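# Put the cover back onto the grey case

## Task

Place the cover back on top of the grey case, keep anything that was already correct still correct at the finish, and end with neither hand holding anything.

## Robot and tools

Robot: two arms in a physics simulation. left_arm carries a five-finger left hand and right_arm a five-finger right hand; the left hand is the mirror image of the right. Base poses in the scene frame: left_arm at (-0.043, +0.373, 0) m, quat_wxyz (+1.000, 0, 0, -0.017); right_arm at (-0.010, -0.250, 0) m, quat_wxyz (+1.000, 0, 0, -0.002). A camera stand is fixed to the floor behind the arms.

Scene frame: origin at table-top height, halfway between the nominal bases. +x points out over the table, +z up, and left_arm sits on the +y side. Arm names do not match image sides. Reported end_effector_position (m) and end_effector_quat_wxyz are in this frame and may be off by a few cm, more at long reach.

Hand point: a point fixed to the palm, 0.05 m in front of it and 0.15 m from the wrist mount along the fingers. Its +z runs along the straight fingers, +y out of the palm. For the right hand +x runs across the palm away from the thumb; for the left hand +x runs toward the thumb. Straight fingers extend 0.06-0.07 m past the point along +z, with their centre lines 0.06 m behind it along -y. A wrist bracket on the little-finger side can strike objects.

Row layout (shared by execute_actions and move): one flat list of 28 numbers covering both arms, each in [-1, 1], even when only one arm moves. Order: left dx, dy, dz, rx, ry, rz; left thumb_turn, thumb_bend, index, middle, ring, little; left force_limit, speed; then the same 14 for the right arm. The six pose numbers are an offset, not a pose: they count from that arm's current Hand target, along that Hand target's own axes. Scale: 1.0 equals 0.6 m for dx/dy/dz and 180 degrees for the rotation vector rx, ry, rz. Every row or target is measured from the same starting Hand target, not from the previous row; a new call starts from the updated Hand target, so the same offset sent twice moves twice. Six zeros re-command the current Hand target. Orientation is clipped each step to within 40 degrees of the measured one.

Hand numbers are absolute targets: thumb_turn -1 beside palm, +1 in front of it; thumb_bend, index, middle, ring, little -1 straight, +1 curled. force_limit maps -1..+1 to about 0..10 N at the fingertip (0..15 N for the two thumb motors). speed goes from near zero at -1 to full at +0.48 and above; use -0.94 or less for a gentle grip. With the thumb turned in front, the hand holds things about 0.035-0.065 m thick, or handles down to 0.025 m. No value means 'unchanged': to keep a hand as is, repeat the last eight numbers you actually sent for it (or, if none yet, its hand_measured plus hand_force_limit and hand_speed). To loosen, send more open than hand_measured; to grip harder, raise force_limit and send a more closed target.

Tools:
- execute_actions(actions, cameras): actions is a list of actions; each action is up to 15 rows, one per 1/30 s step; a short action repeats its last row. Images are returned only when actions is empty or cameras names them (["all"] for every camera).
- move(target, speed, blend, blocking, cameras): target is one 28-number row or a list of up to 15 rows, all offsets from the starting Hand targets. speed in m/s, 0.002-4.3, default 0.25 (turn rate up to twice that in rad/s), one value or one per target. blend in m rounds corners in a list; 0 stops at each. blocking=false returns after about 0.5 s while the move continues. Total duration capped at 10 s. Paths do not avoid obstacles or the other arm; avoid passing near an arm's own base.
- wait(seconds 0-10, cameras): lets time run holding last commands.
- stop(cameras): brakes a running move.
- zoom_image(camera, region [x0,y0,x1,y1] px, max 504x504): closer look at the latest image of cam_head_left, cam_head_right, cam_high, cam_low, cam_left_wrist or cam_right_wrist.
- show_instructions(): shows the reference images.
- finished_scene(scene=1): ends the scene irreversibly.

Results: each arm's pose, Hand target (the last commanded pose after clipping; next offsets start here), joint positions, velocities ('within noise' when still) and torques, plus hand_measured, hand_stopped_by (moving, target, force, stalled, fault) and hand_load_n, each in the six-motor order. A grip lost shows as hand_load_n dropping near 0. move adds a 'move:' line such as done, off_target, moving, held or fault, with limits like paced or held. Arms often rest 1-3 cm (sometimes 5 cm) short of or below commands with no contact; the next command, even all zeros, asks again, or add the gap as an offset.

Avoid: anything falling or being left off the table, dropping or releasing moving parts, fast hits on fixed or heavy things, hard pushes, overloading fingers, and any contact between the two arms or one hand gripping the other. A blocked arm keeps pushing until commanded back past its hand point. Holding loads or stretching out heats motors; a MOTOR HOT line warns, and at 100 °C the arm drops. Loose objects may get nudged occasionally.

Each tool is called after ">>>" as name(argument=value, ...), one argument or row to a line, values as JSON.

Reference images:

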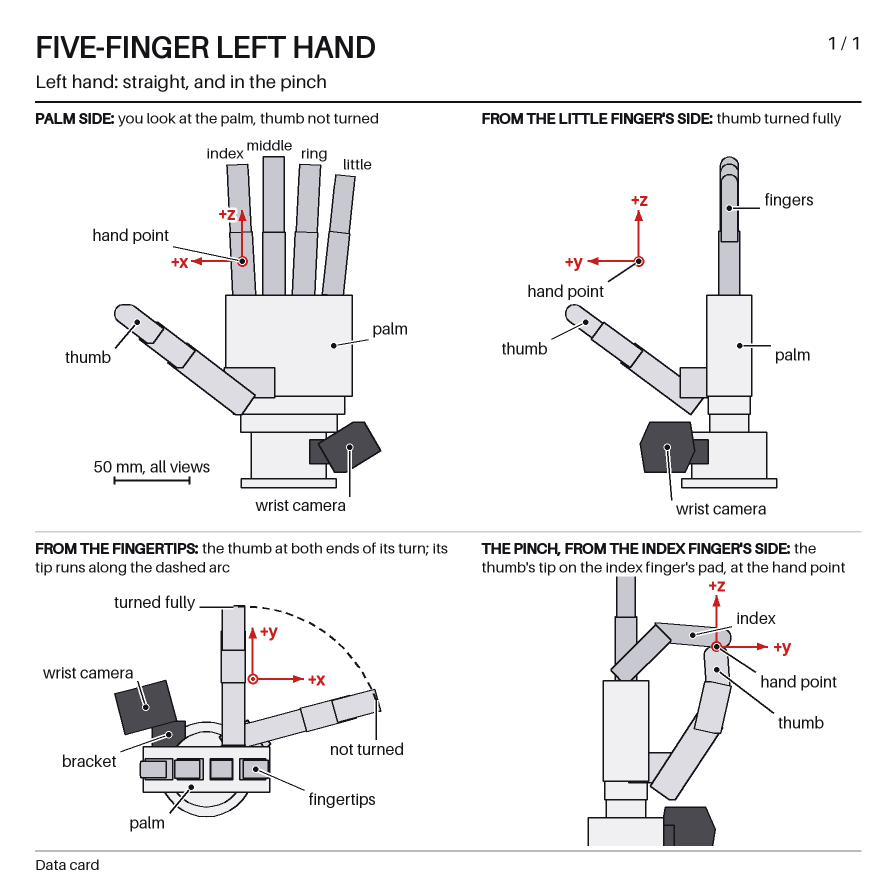

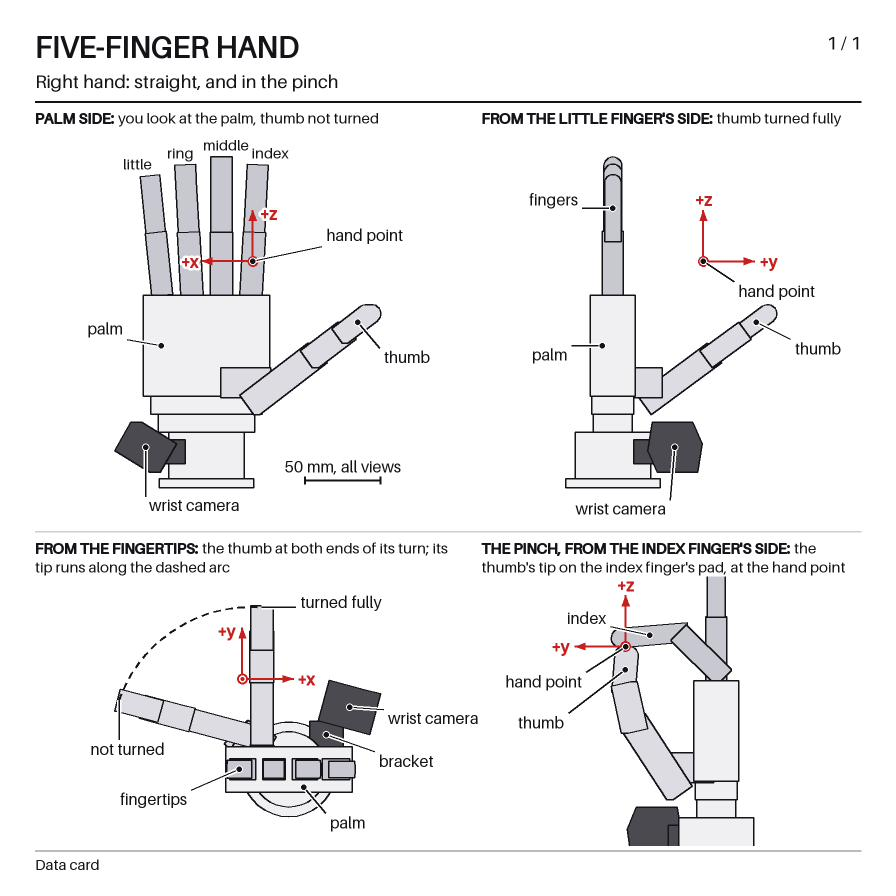

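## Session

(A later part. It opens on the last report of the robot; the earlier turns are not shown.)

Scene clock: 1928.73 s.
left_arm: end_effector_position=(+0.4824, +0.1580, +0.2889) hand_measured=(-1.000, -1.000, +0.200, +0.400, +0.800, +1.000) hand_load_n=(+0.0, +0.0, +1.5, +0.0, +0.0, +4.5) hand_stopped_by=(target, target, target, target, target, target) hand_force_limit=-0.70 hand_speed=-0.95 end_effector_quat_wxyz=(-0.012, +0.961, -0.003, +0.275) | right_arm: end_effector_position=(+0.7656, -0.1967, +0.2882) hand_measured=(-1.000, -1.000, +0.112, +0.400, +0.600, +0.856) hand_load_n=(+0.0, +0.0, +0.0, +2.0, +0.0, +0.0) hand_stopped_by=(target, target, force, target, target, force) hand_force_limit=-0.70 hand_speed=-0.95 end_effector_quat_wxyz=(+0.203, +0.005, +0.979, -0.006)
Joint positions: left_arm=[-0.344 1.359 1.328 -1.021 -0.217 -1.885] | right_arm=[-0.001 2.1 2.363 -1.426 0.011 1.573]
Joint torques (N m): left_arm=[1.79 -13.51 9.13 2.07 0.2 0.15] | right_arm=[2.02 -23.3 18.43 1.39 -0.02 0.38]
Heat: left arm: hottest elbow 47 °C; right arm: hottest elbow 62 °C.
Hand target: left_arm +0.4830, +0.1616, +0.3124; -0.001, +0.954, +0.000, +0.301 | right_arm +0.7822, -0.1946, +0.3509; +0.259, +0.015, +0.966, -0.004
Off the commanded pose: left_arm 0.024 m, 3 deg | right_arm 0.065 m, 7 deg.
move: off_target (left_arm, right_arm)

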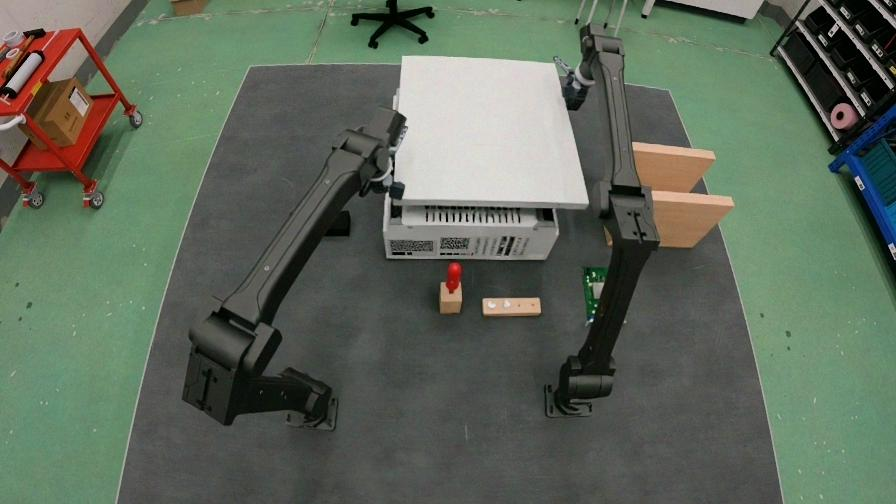

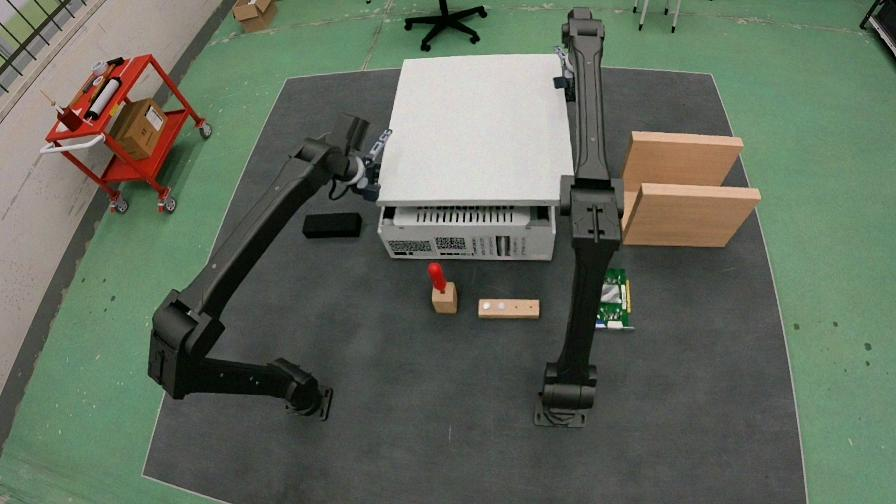

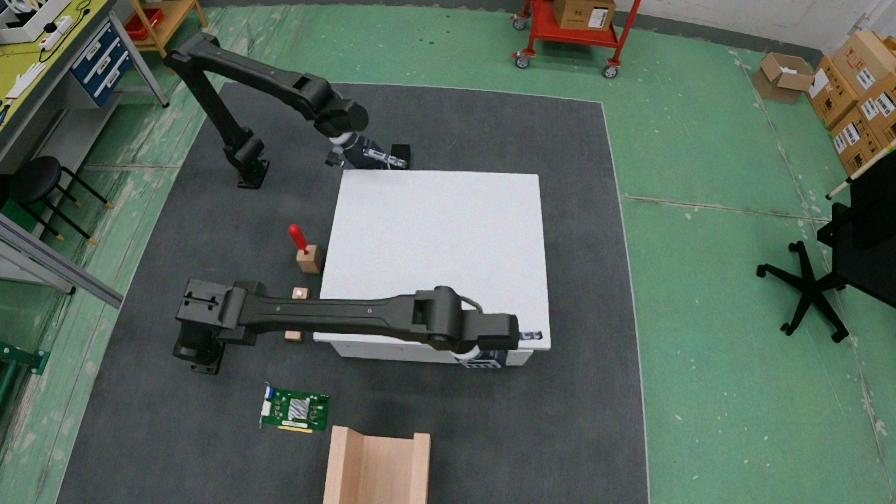

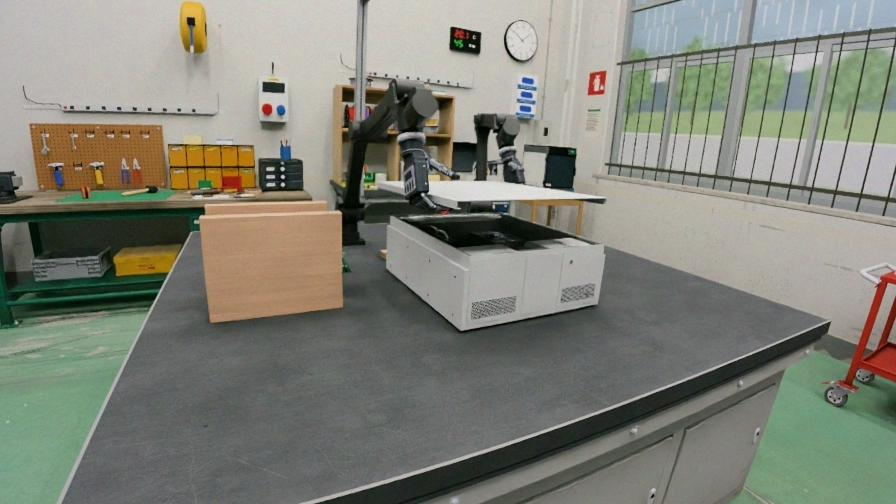

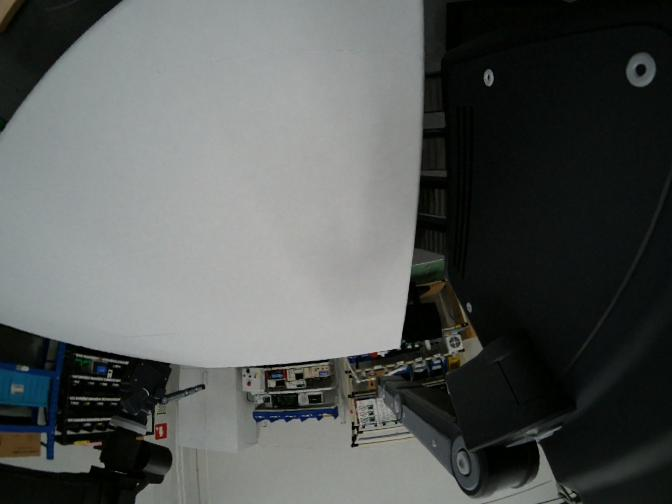

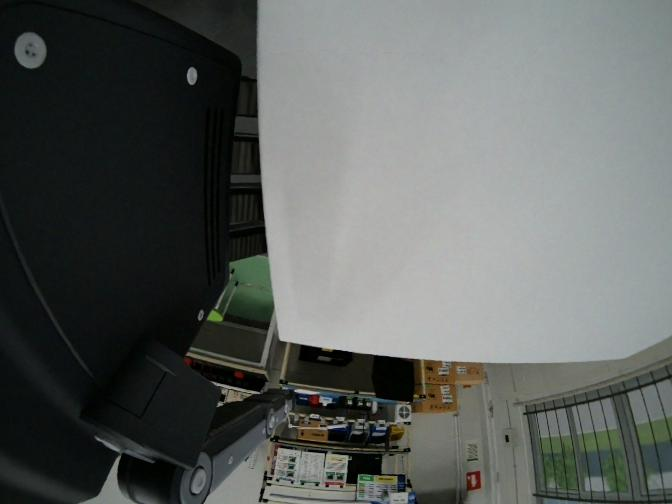

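>>> move(
  target=[0,0,0,0,0,0, -1,-1,0.2,0.4,0.8,1.0,-0.7,-0.95, 0.025,0,0.0433,0,0,0,-1,-1,0.2,0.4,0.6,1.0,-0.7,-0.95],
  speed=0.05,
  cameras=["cam_head_left","cam_head_right","cam_high","cam_low"],
)

Scene clock: 1933.80 s.
left_arm: end_effector_position=(+0.4828, +0.1577, +0.2896) hand_measured=(-1.000, -1.000, +0.200, +0.400, +0.800, +1.000) hand_load_n=(+0.0, +0.0, +1.0, +0.0, +1.0, +3.5) hand_stopped_by=(target, target, target, target, target, target) hand_force_limit=-0.70 hand_speed=-0.95 end_effector_quat_wxyz=(-0.011, +0.961, -0.003, +0.277) | right_arm: end_effector_position=(+0.7756, -0.1969, +0.2856) hand_measured=(-1.000, -1.000, +0.112, +0.400, +0.600, +0.856) hand_load_n=(-0.5, +0.0, +0.5, +1.0, +0.0, +0.0) hand_stopped_by=(target, target, force, target, target, force) hand_force_limit=-0.70 hand_speed=-0.95 end_effector_quat_wxyz=(+0.220, +0.005, +0.975, -0.006)
Joint positions: left_arm=[-0.344 1.358 1.328 -1.018 -0.216 -1.885] | right_arm=[-0.001 2.1 2.343 -1.371 0.011 1.573]
Joint torques (N m): left_arm=[1.67 -13.39 9.14 1.96 0.19 0.13] | right_arm=[0.85 -24.12 10.5 2.66 -0.01 0.32]
Heat: left arm: hottest elbow 47 °C; right arm: hottest elbow 63 °C.
Hand target: left_arm +0.4830, +0.1617, +0.3126; -0.001, +0.953, +0.000, +0.301 | right_arm +0.7822, -0.1947, +0.3208; +0.259, +0.015, +0.966, -0.004
Off the commanded pose: left_arm 0.023 m, 3 deg | right_arm 0.036 m, 5 deg.
move: off_target (left_arm, right_arm)
Images, in order (width x height): cam_head_left 896x504, cam_head_right 896x504, cam_high 896x504, cam_low 896x504.

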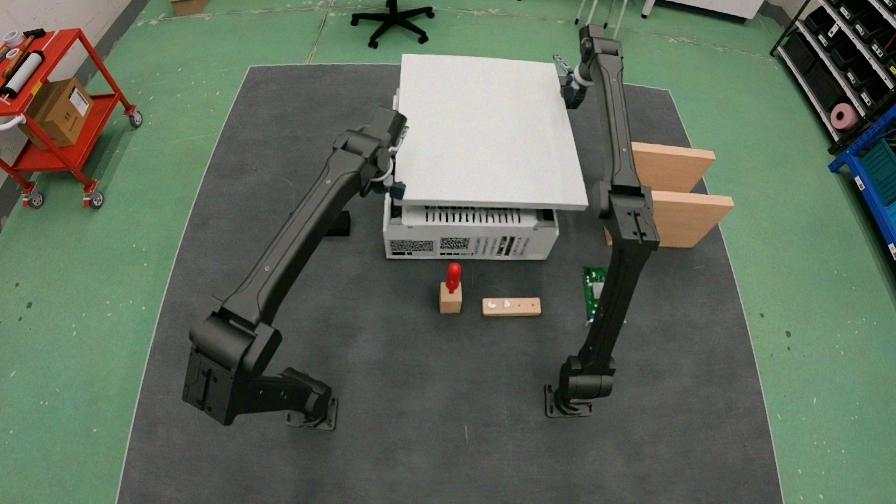

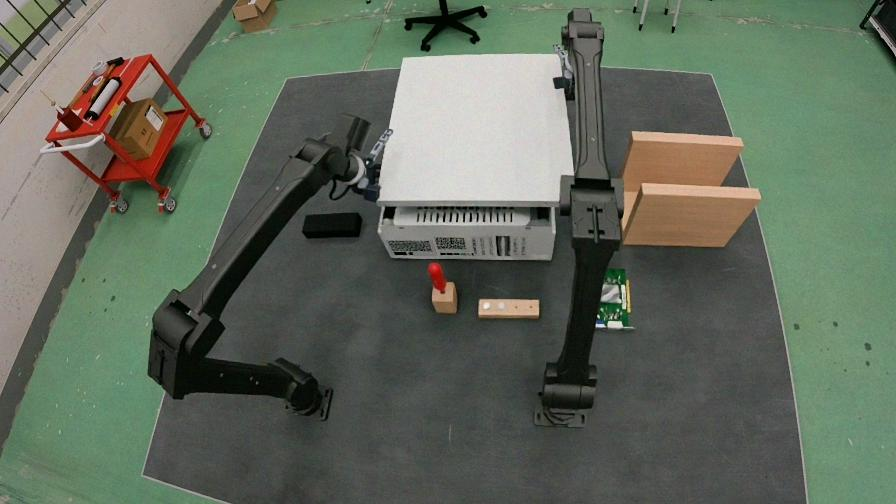

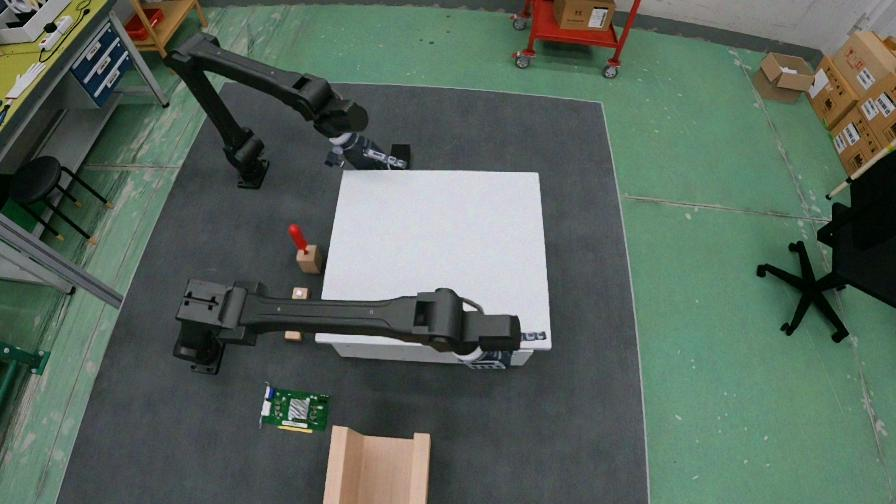

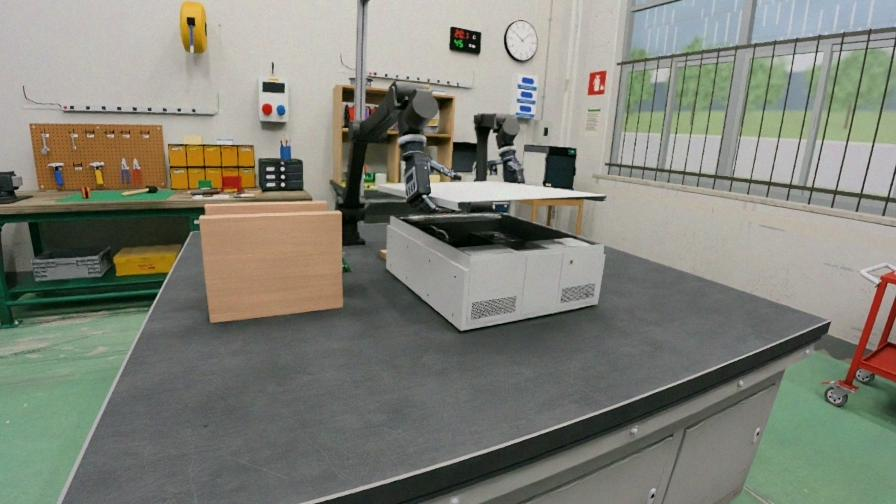

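>>> zoom_image(
  camera="cam_low",
  region=[370, 160, 622, 340],
)

>>> zoom_image(
  camera="cam_head_right",
  region=[340, 40, 640, 280],
)

>>> zoom_image(
  camera="cam_high",
  region=[290, 140, 580, 380],
)

Scaled by 2.000.

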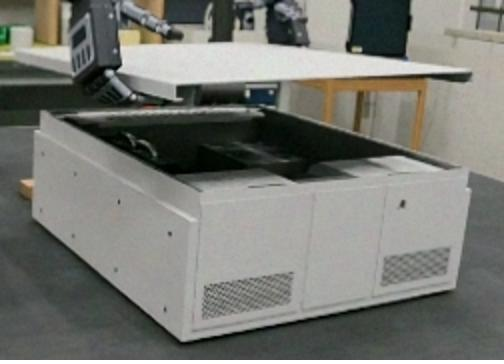

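Scaled by 1.680.

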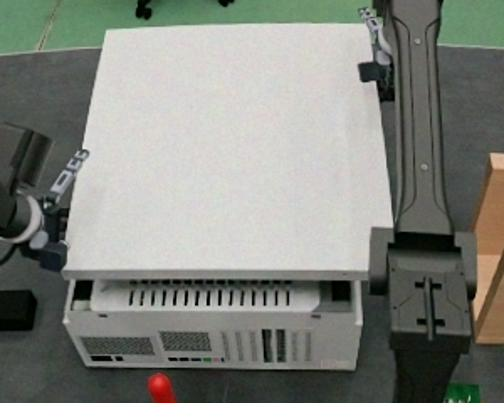

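Scaled by 1.738.

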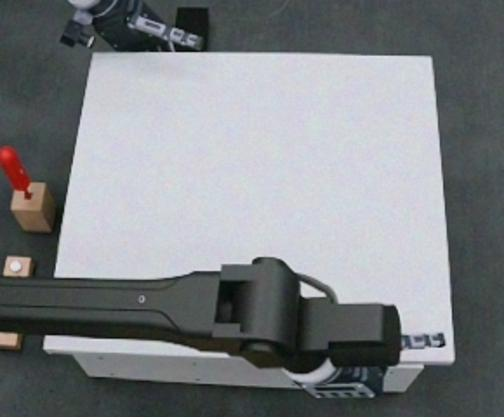

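>>> zoom_image(
  camera="cam_head_right",
  region=[360, 190, 480, 270],
)

>>> zoom_image(
  camera="cam_head_right",
  region=[470, 190, 590, 270],
)

>>> zoom_image(
  camera="cam_low",
  region=[370, 170, 490, 270],
)

Scaled by 4.200.

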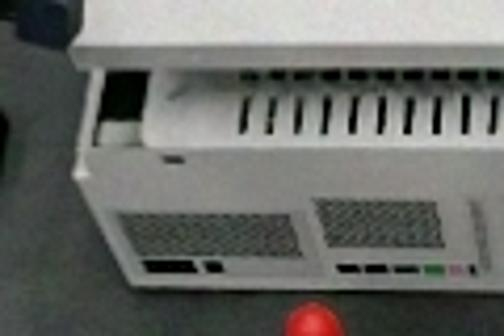

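Scaled by 4.200.

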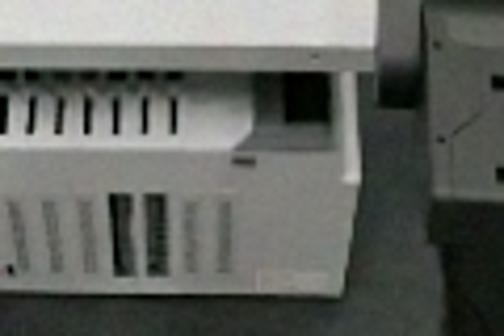

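Scaled by 4.200.

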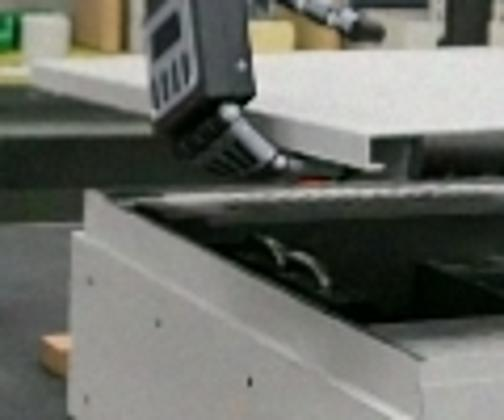

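>>> move(
  target=[-0.0382,0,0.0546,0,0,0, -1,-1,0.2,0.4,0.8,1.0,-0.7,-0.95, 0.0333,0,0.0577,0,0,0,-1,-1,0.2,0.4,0.6,1.0,-0.7,-0.95],
  speed=0.04,
  cameras=["cam_head_left","cam_head_right","cam_high","cam_low"],
)

Scene clock: 2006.37 s.
left_arm: end_effector_position=(+0.4801, +0.1587, +0.2525) hand_measured=(-1.000, -1.000, +0.200, +0.400, +0.800, +1.000) hand_load_n=(+0.0, +0.0, +1.0, +0.0, +3.5, +1.5) hand_stopped_by=(target, target, target, target, target, target) hand_force_limit=-0.70 hand_speed=-0.95 end_effector_quat_wxyz=(-0.010, +0.961, -0.003, +0.278) | right_arm: end_effector_position=(+0.7761, -0.1960, +0.2307) hand_measured=(-1.000, -1.000, +0.112, +0.400, +0.600, +0.856) hand_load_n=(+0.0, +0.0, +0.5, +1.5, +0.0, +0.0) hand_stopped_by=(target, target, force, target, target, force) hand_force_limit=-0.70 hand_speed=-0.95 end_effector_quat_wxyz=(+0.212, +0.004, +0.977, -0.006)
Joint positions: left_arm=[-0.344 1.357 1.228 -0.917 -0.216 -1.885] | right_arm=[0 2.082 2.174 -1.237 0.011 1.573]
Joint torques (N m): left_arm=[1.79 -12.69 9.07 2.1 0.15 0.13] | right_arm=[0.62 -24.29 10.71 2.56 -0.03 0.32]
Heat: left arm: hottest elbow 47 °C; right arm: hottest elbow 56 °C.
Hand target: left_arm +0.4830, +0.1618, +0.2724; -0.002, +0.954, +0.000, +0.301 | right_arm +0.7822, -0.1947, +0.2809; +0.259, +0.015, +0.966, -0.004
Off the commanded pose: left_arm 0.021 m, 3 deg | right_arm 0.051 m, 6 deg.
move: off_target (left_arm, right_arm)
Images, in order (width x height): cam_head_left 896x504, cam_head_right 896x504, cam_high 896x504, cam_low 896x504.

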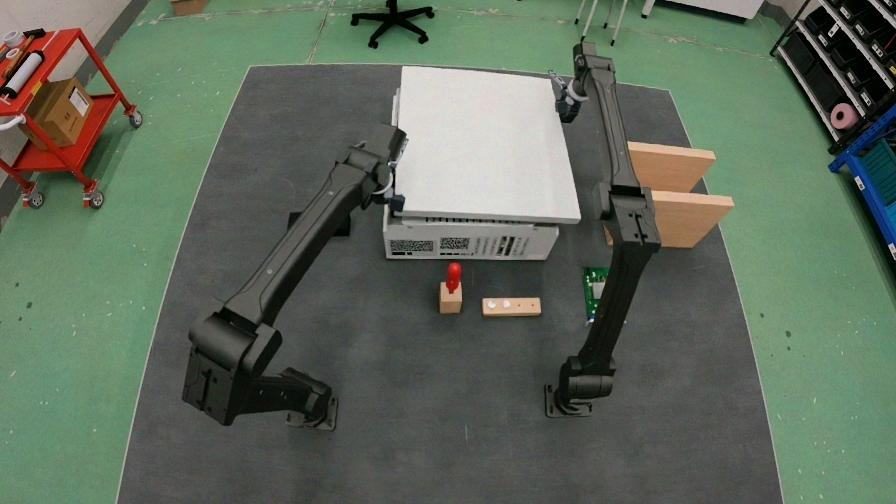

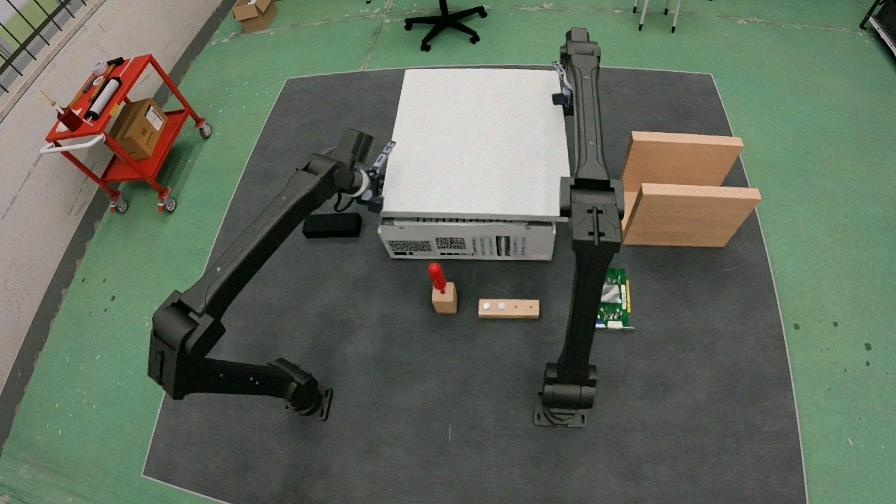

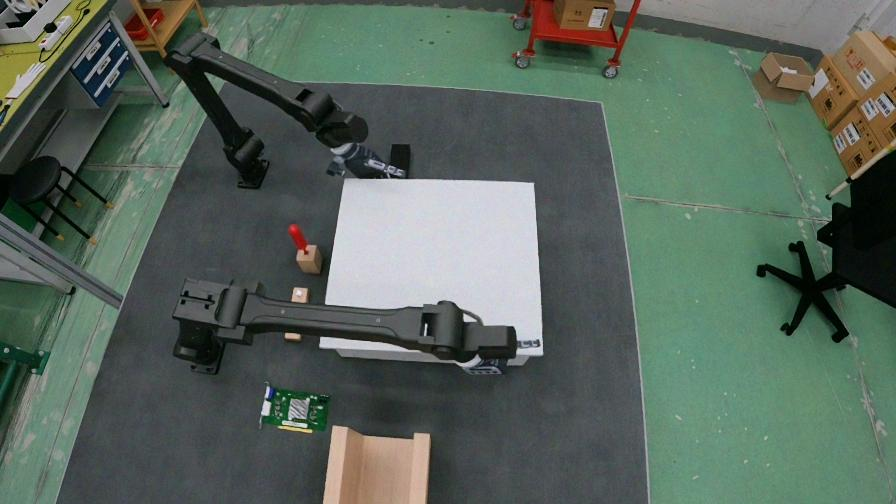

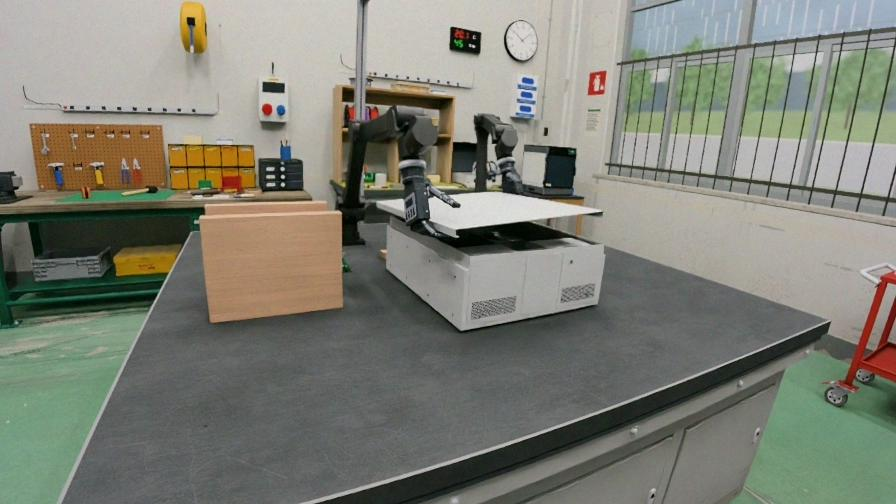

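>>> execute_actions(
  actions=[],
  cameras=["cam_head_right","cam_high","cam_low","cam_head_left"],
)

Scene clock: 2033.40 s.
left_arm: end_effector_position=(+0.4801, +0.1587, +0.2525) hand_measured=(-1.000, -1.000, +0.200, +0.400, +0.800, +1.000) hand_load_n=(+0.0, +0.0, +1.0, +0.0, +3.5, +1.5) hand_stopped_by=(target, target, target, target, target, target) hand_force_limit=-0.70 hand_speed=-0.95 end_effector_quat_wxyz=(-0.010, +0.961, -0.003, +0.278) | right_arm: end_effector_position=(+0.7761, -0.1960, +0.2313) hand_measured=(-1.000, -1.000, +0.112, +0.400, +0.600, +0.856) hand_load_n=(+0.0, +0.0, +0.5, +1.5, +0.0, +0.0) hand_stopped_by=(target, target, force, target, target, force) hand_force_limit=-0.70 hand_speed=-0.95 end_effector_quat_wxyz=(+0.212, +0.004, +0.977, -0.006)
Joint positions: left_arm=[-0.344 1.357 1.228 -0.917 -0.216 -1.885] | right_arm=[0 2.081 2.174 -1.237 0.011 1.573]
Joint velocities: within noise
Joint torques (N m): left_arm=[1.79 -12.81 9.02 2.09 0.16 0.15] | right_arm=[1.79 -26.11 10.69 2.67 0.03 0.3]
Heat: left arm: hottest elbow 47 °C; right arm: hottest elbow 54 °C.
Hand target: left_arm +0.4830, +0.1618, +0.2724; -0.002, +0.954, +0.000, +0.301 | right_arm +0.7822, -0.1947, +0.2811; +0.259, +0.015, +0.966, -0.004
Off the commanded pose: left_arm 0.021 m, 3 deg | right_arm 0.050 m, 6 deg.
Images, in order (width x height): cam_head_left 896x504, cam_head_right 896x504, cam_high 896x504, cam_low 896x504.

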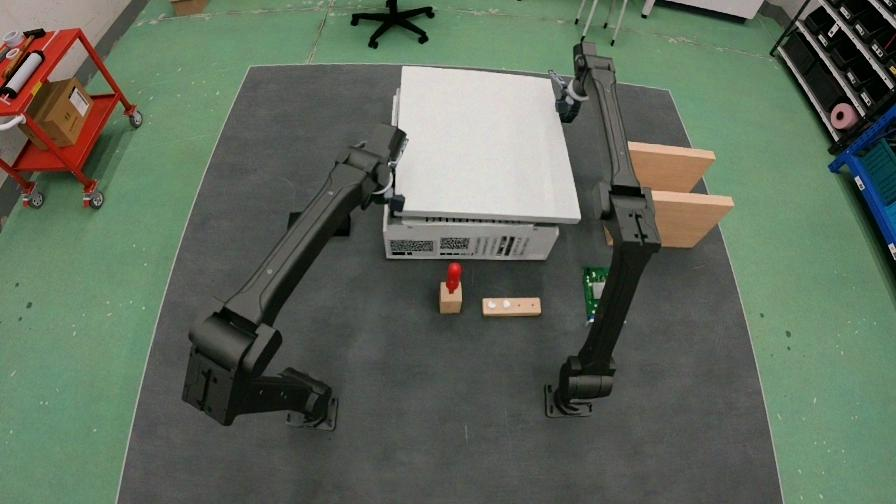

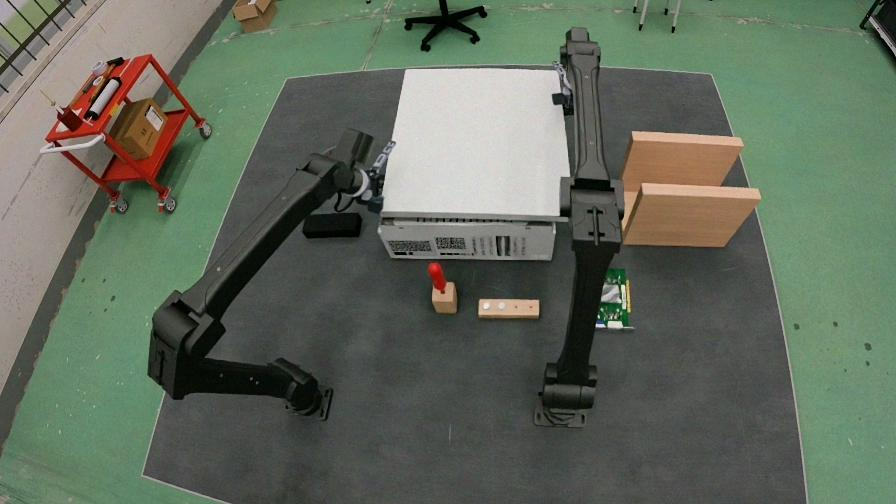

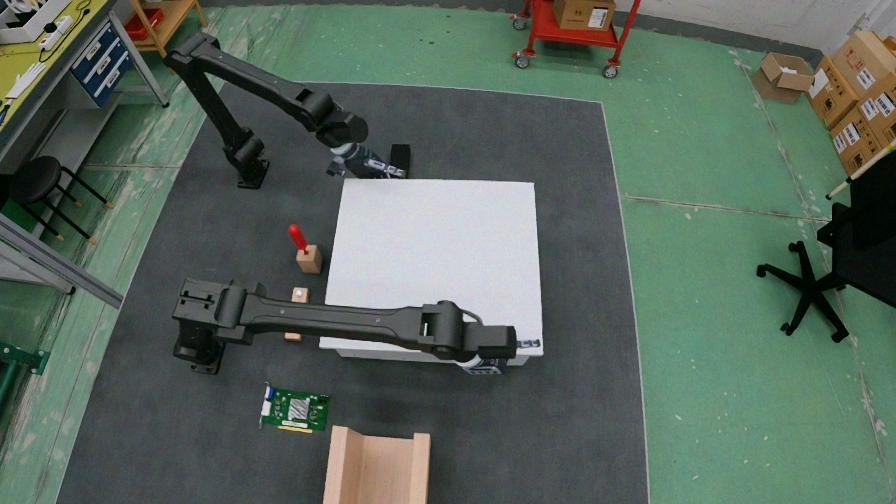

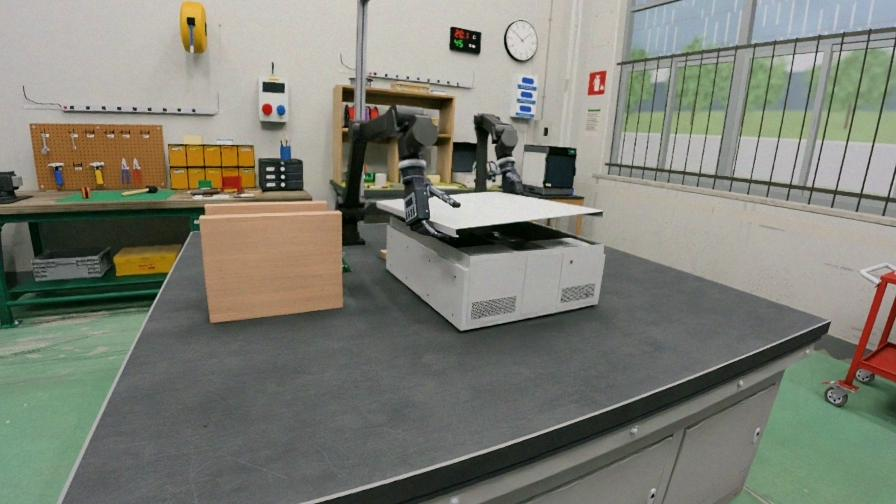

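>>> zoom_image(
  camera="cam_low",
  region=[360, 150, 620, 340],
)

>>> zoom_image(
  camera="cam_high",
  region=[300, 160, 570, 380],
)

Scaled by 1.938.

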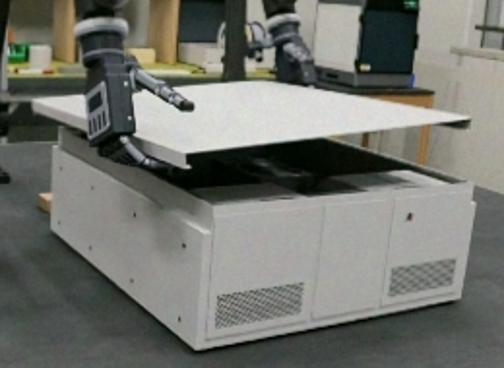

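Scaled by 1.867.

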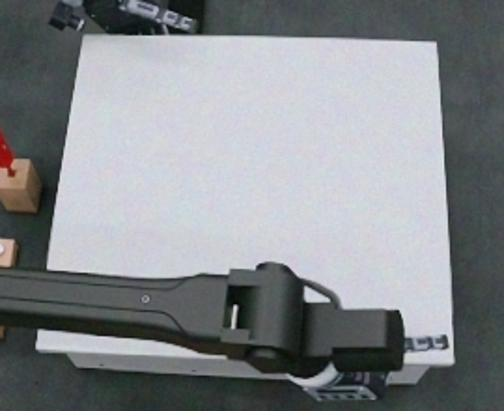

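>>> move(
  target=[0.01912, 0, -0.02731, 0, 0, 0, -1, -1, 0.2, 0.4, 0.8, 1.0, -0.7, -0.95, 0, 0, 0, 0, 0, 0, -1, -1, 0.2, 0.4, 0.6, 1.0, -0.7, -0.95],
  speed=0.04,
  cameras=["cam_head_right","cam_high","cam_low"],
)

Scene clock: 2044.37 s.
left_arm: end_effector_position=(+0.4768, +0.1598, +0.2496) hand_measured=(-1.000, -1.000, +0.200, +0.400, +0.800, +1.000) hand_load_n=(+0.0, +0.0, +1.0, +0.0, +1.5, +3.0) hand_stopped_by=(target, target, target, target, target, target) hand_force_limit=-0.70 hand_speed=-0.95 end_effector_quat_wxyz=(-0.013, +0.963, -0.004, +0.270) | right_arm: end_effector_position=(+0.7761, -0.1957, +0.2313) hand_measured=(-1.000, -1.000, +0.112, +0.400, +0.600, +0.856) hand_load_n=(+0.0, +0.0, +0.0, +1.5, +0.0, +0.0) hand_stopped_by=(target, target, force, target, target, force) hand_force_limit=-0.70 hand_speed=-0.95 end_effector_quat_wxyz=(+0.212, +0.004, +0.977, -0.006)
Joint positions: left_arm=[-0.344 1.357 1.228 -0.933 -0.215 -1.885] | right_arm=[0 2.081 2.174 -1.237 0.011 1.573]
Joint torques (N m): left_arm=[1.67 -13.27 12.26 0.75 0.13 0.13] | right_arm=[1.2 -26.05 10.85 2.41 -0.02 0.32]
Heat: left arm: hottest elbow 47 °C; right arm: hottest elbow 54 °C.
Hand target: left_arm +0.4830, +0.1618, +0.2924; -0.002, +0.954, +0.000, +0.301 | right_arm +0.7822, -0.1945, +0.2811; +0.259, +0.014, +0.966, -0.004
Off the commanded pose: left_arm 0.043 m, 4 deg | right_arm 0.050 m, 6 deg.
move: off_target (left_arm, right_arm)
Images, in order (width x height): cam_head_right 896x504, cam_high 896x504, cam_low 896x504.

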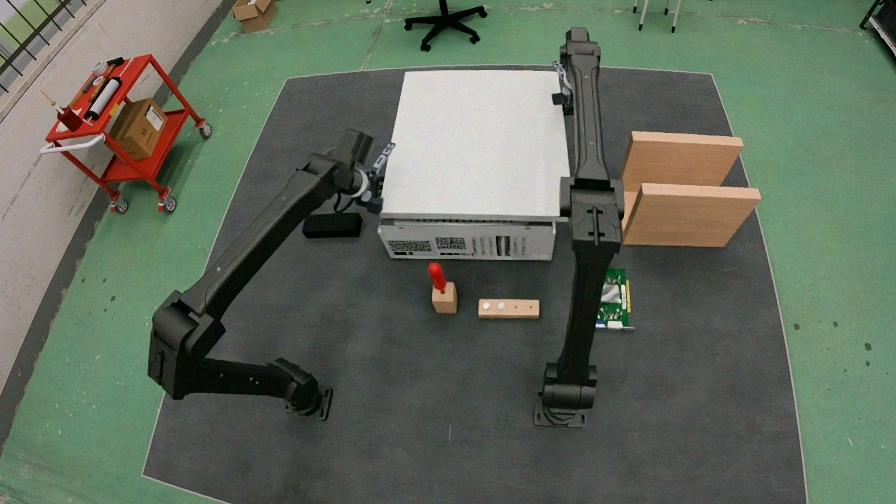

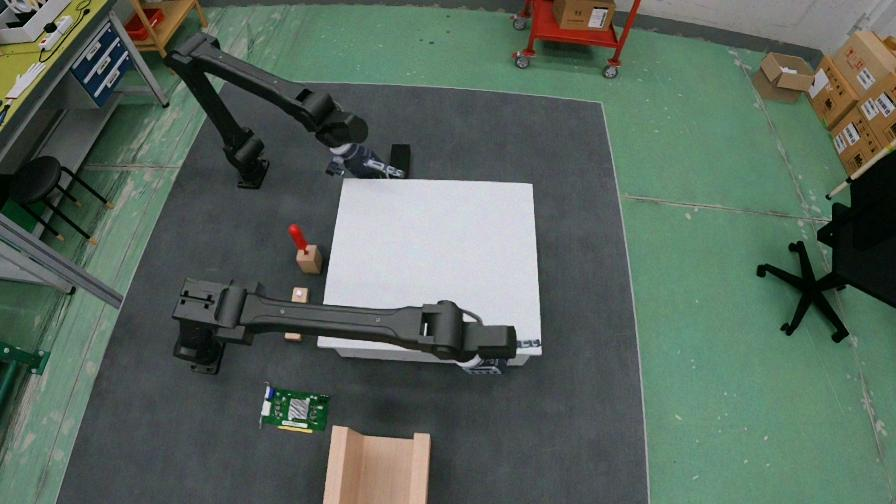

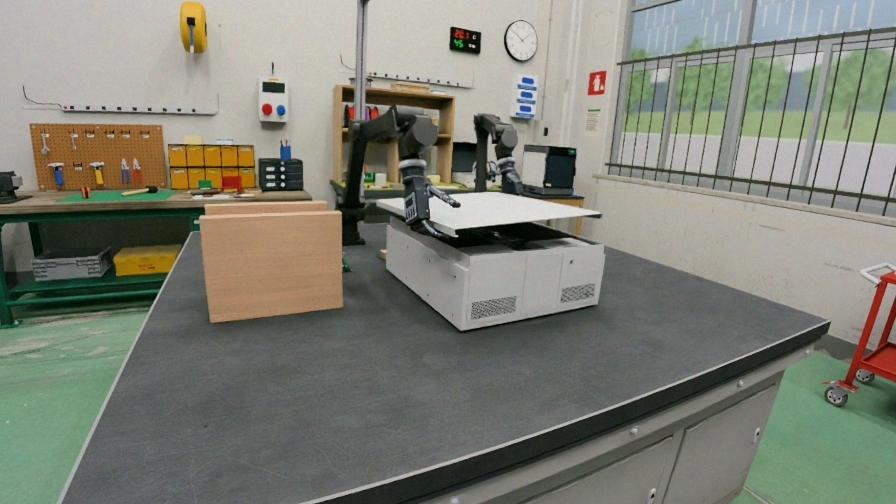

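>>> move(
  target=[-0.03824, 0, 0.05461, 0, 0, 0, -1, -1, 0.2, 0.4, 0.8, 1.0, -0.7, -0.95, 0, 0, 0, 0, 0, 0, -1, -1, 0.2, 0.4, 0.6, 1.0, -0.7, -0.95],
  speed=0.04,
  cameras=["cam_head_right","cam_high","cam_low"],
)

Scene clock: 2050.43 s.
left_arm: end_effector_position=(+0.4788, +0.1591, +0.2373) hand_measured=(-1.000, -1.000, +0.200, +0.400, +0.800, +1.000) hand_load_n=(+0.0, +0.0, +1.0, +0.0, +1.0, +3.0) hand_stopped_by=(target, target, target, target, target, target) hand_force_limit=-0.70 hand_speed=-0.95 end_effector_quat_wxyz=(-0.009, +0.960, -0.003, +0.281) | right_arm: end_effector_position=(+0.7773, -0.1963, +0.2319) hand_measured=(-1.000, -1.000, +0.112, +0.400, +0.600, +0.856) hand_load_n=(+0.0, +0.0, +0.0, +2.0, +0.0, +0.0) hand_stopped_by=(target, target, force, target, target, force) hand_force_limit=-0.70 hand_speed=-0.95 end_effector_quat_wxyz=(+0.214, +0.005, +0.977, -0.007)
Joint positions: left_arm=[-0.344 1.356 1.182 -0.865 -0.215 -1.885] | right_arm=[0 2.081 2.174 -1.232 0.014 1.575]
Joint torques (N m): left_arm=[1.85 -11.87 8.98 2.1 0.15 0.14] | right_arm=[1.32 -26.52 10.85 2.17 -0.08 0.33]
Heat: left arm: hottest elbow 48 °C; right arm: hottest elbow 54 °C.
Hand target: left_arm +0.4831, +0.1619, +0.2526; -0.001, +0.953, +0.000, +0.301 | right_arm +0.7822, -0.1947, +0.2811; +0.259, +0.015, +0.966, -0.004
Off the commanded pose: left_arm 0.016 m, 3 deg | right_arm 0.049 m, 5 deg.
move: off_target (left_arm, right_arm)
Images, in order (width x height): cam_head_right 896x504, cam_high 896x504, cam_low 896x504.

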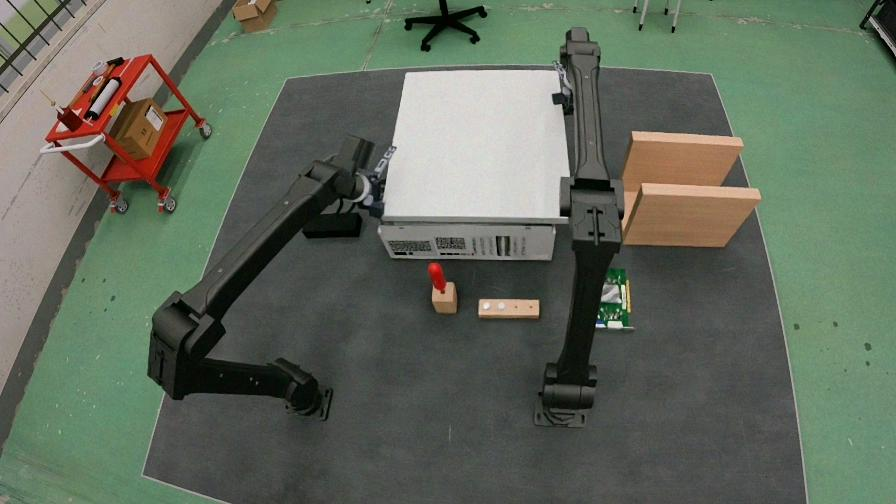

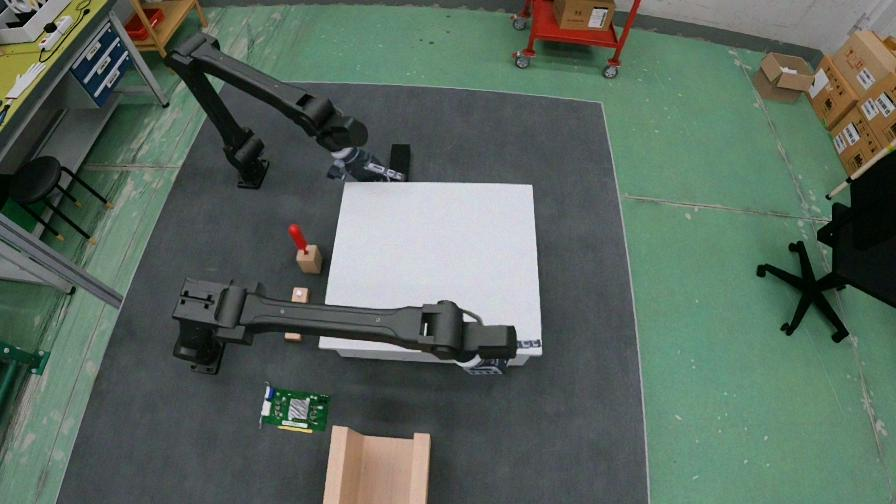

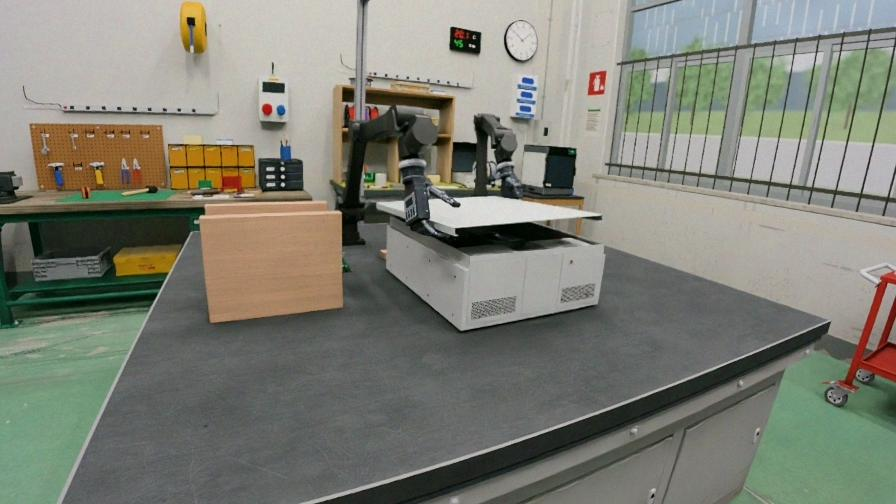

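>>> zoom_image(
  camera="cam_low",
  region=[370, 170, 620, 340],
)

>>> zoom_image(
  camera="cam_head_right",
  region=[360, 190, 480, 270],
)

>>> zoom_image(
  camera="cam_head_right",
  region=[470, 190, 590, 270],
)

>>> zoom_image(
  camera="cam_high",
  region=[310, 320, 550, 380],
)

Scaled by 2.016.

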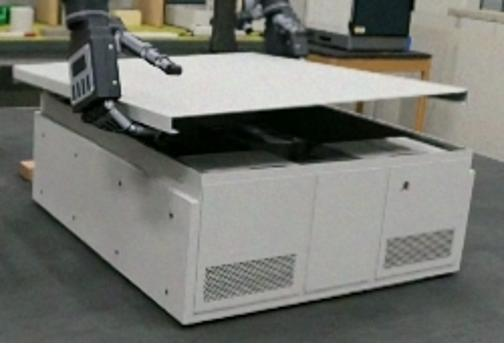

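Scaled by 4.200.

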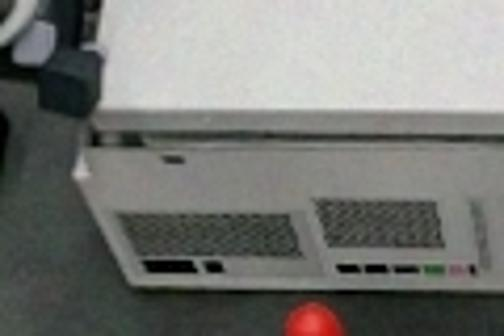

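Scaled by 4.200.

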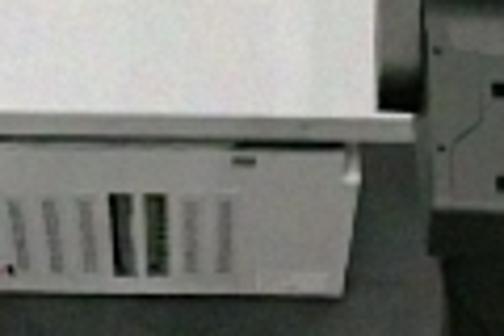

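Scaled by 2.100.

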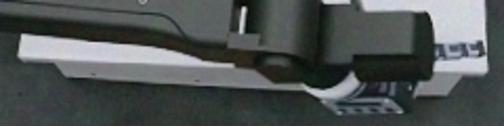

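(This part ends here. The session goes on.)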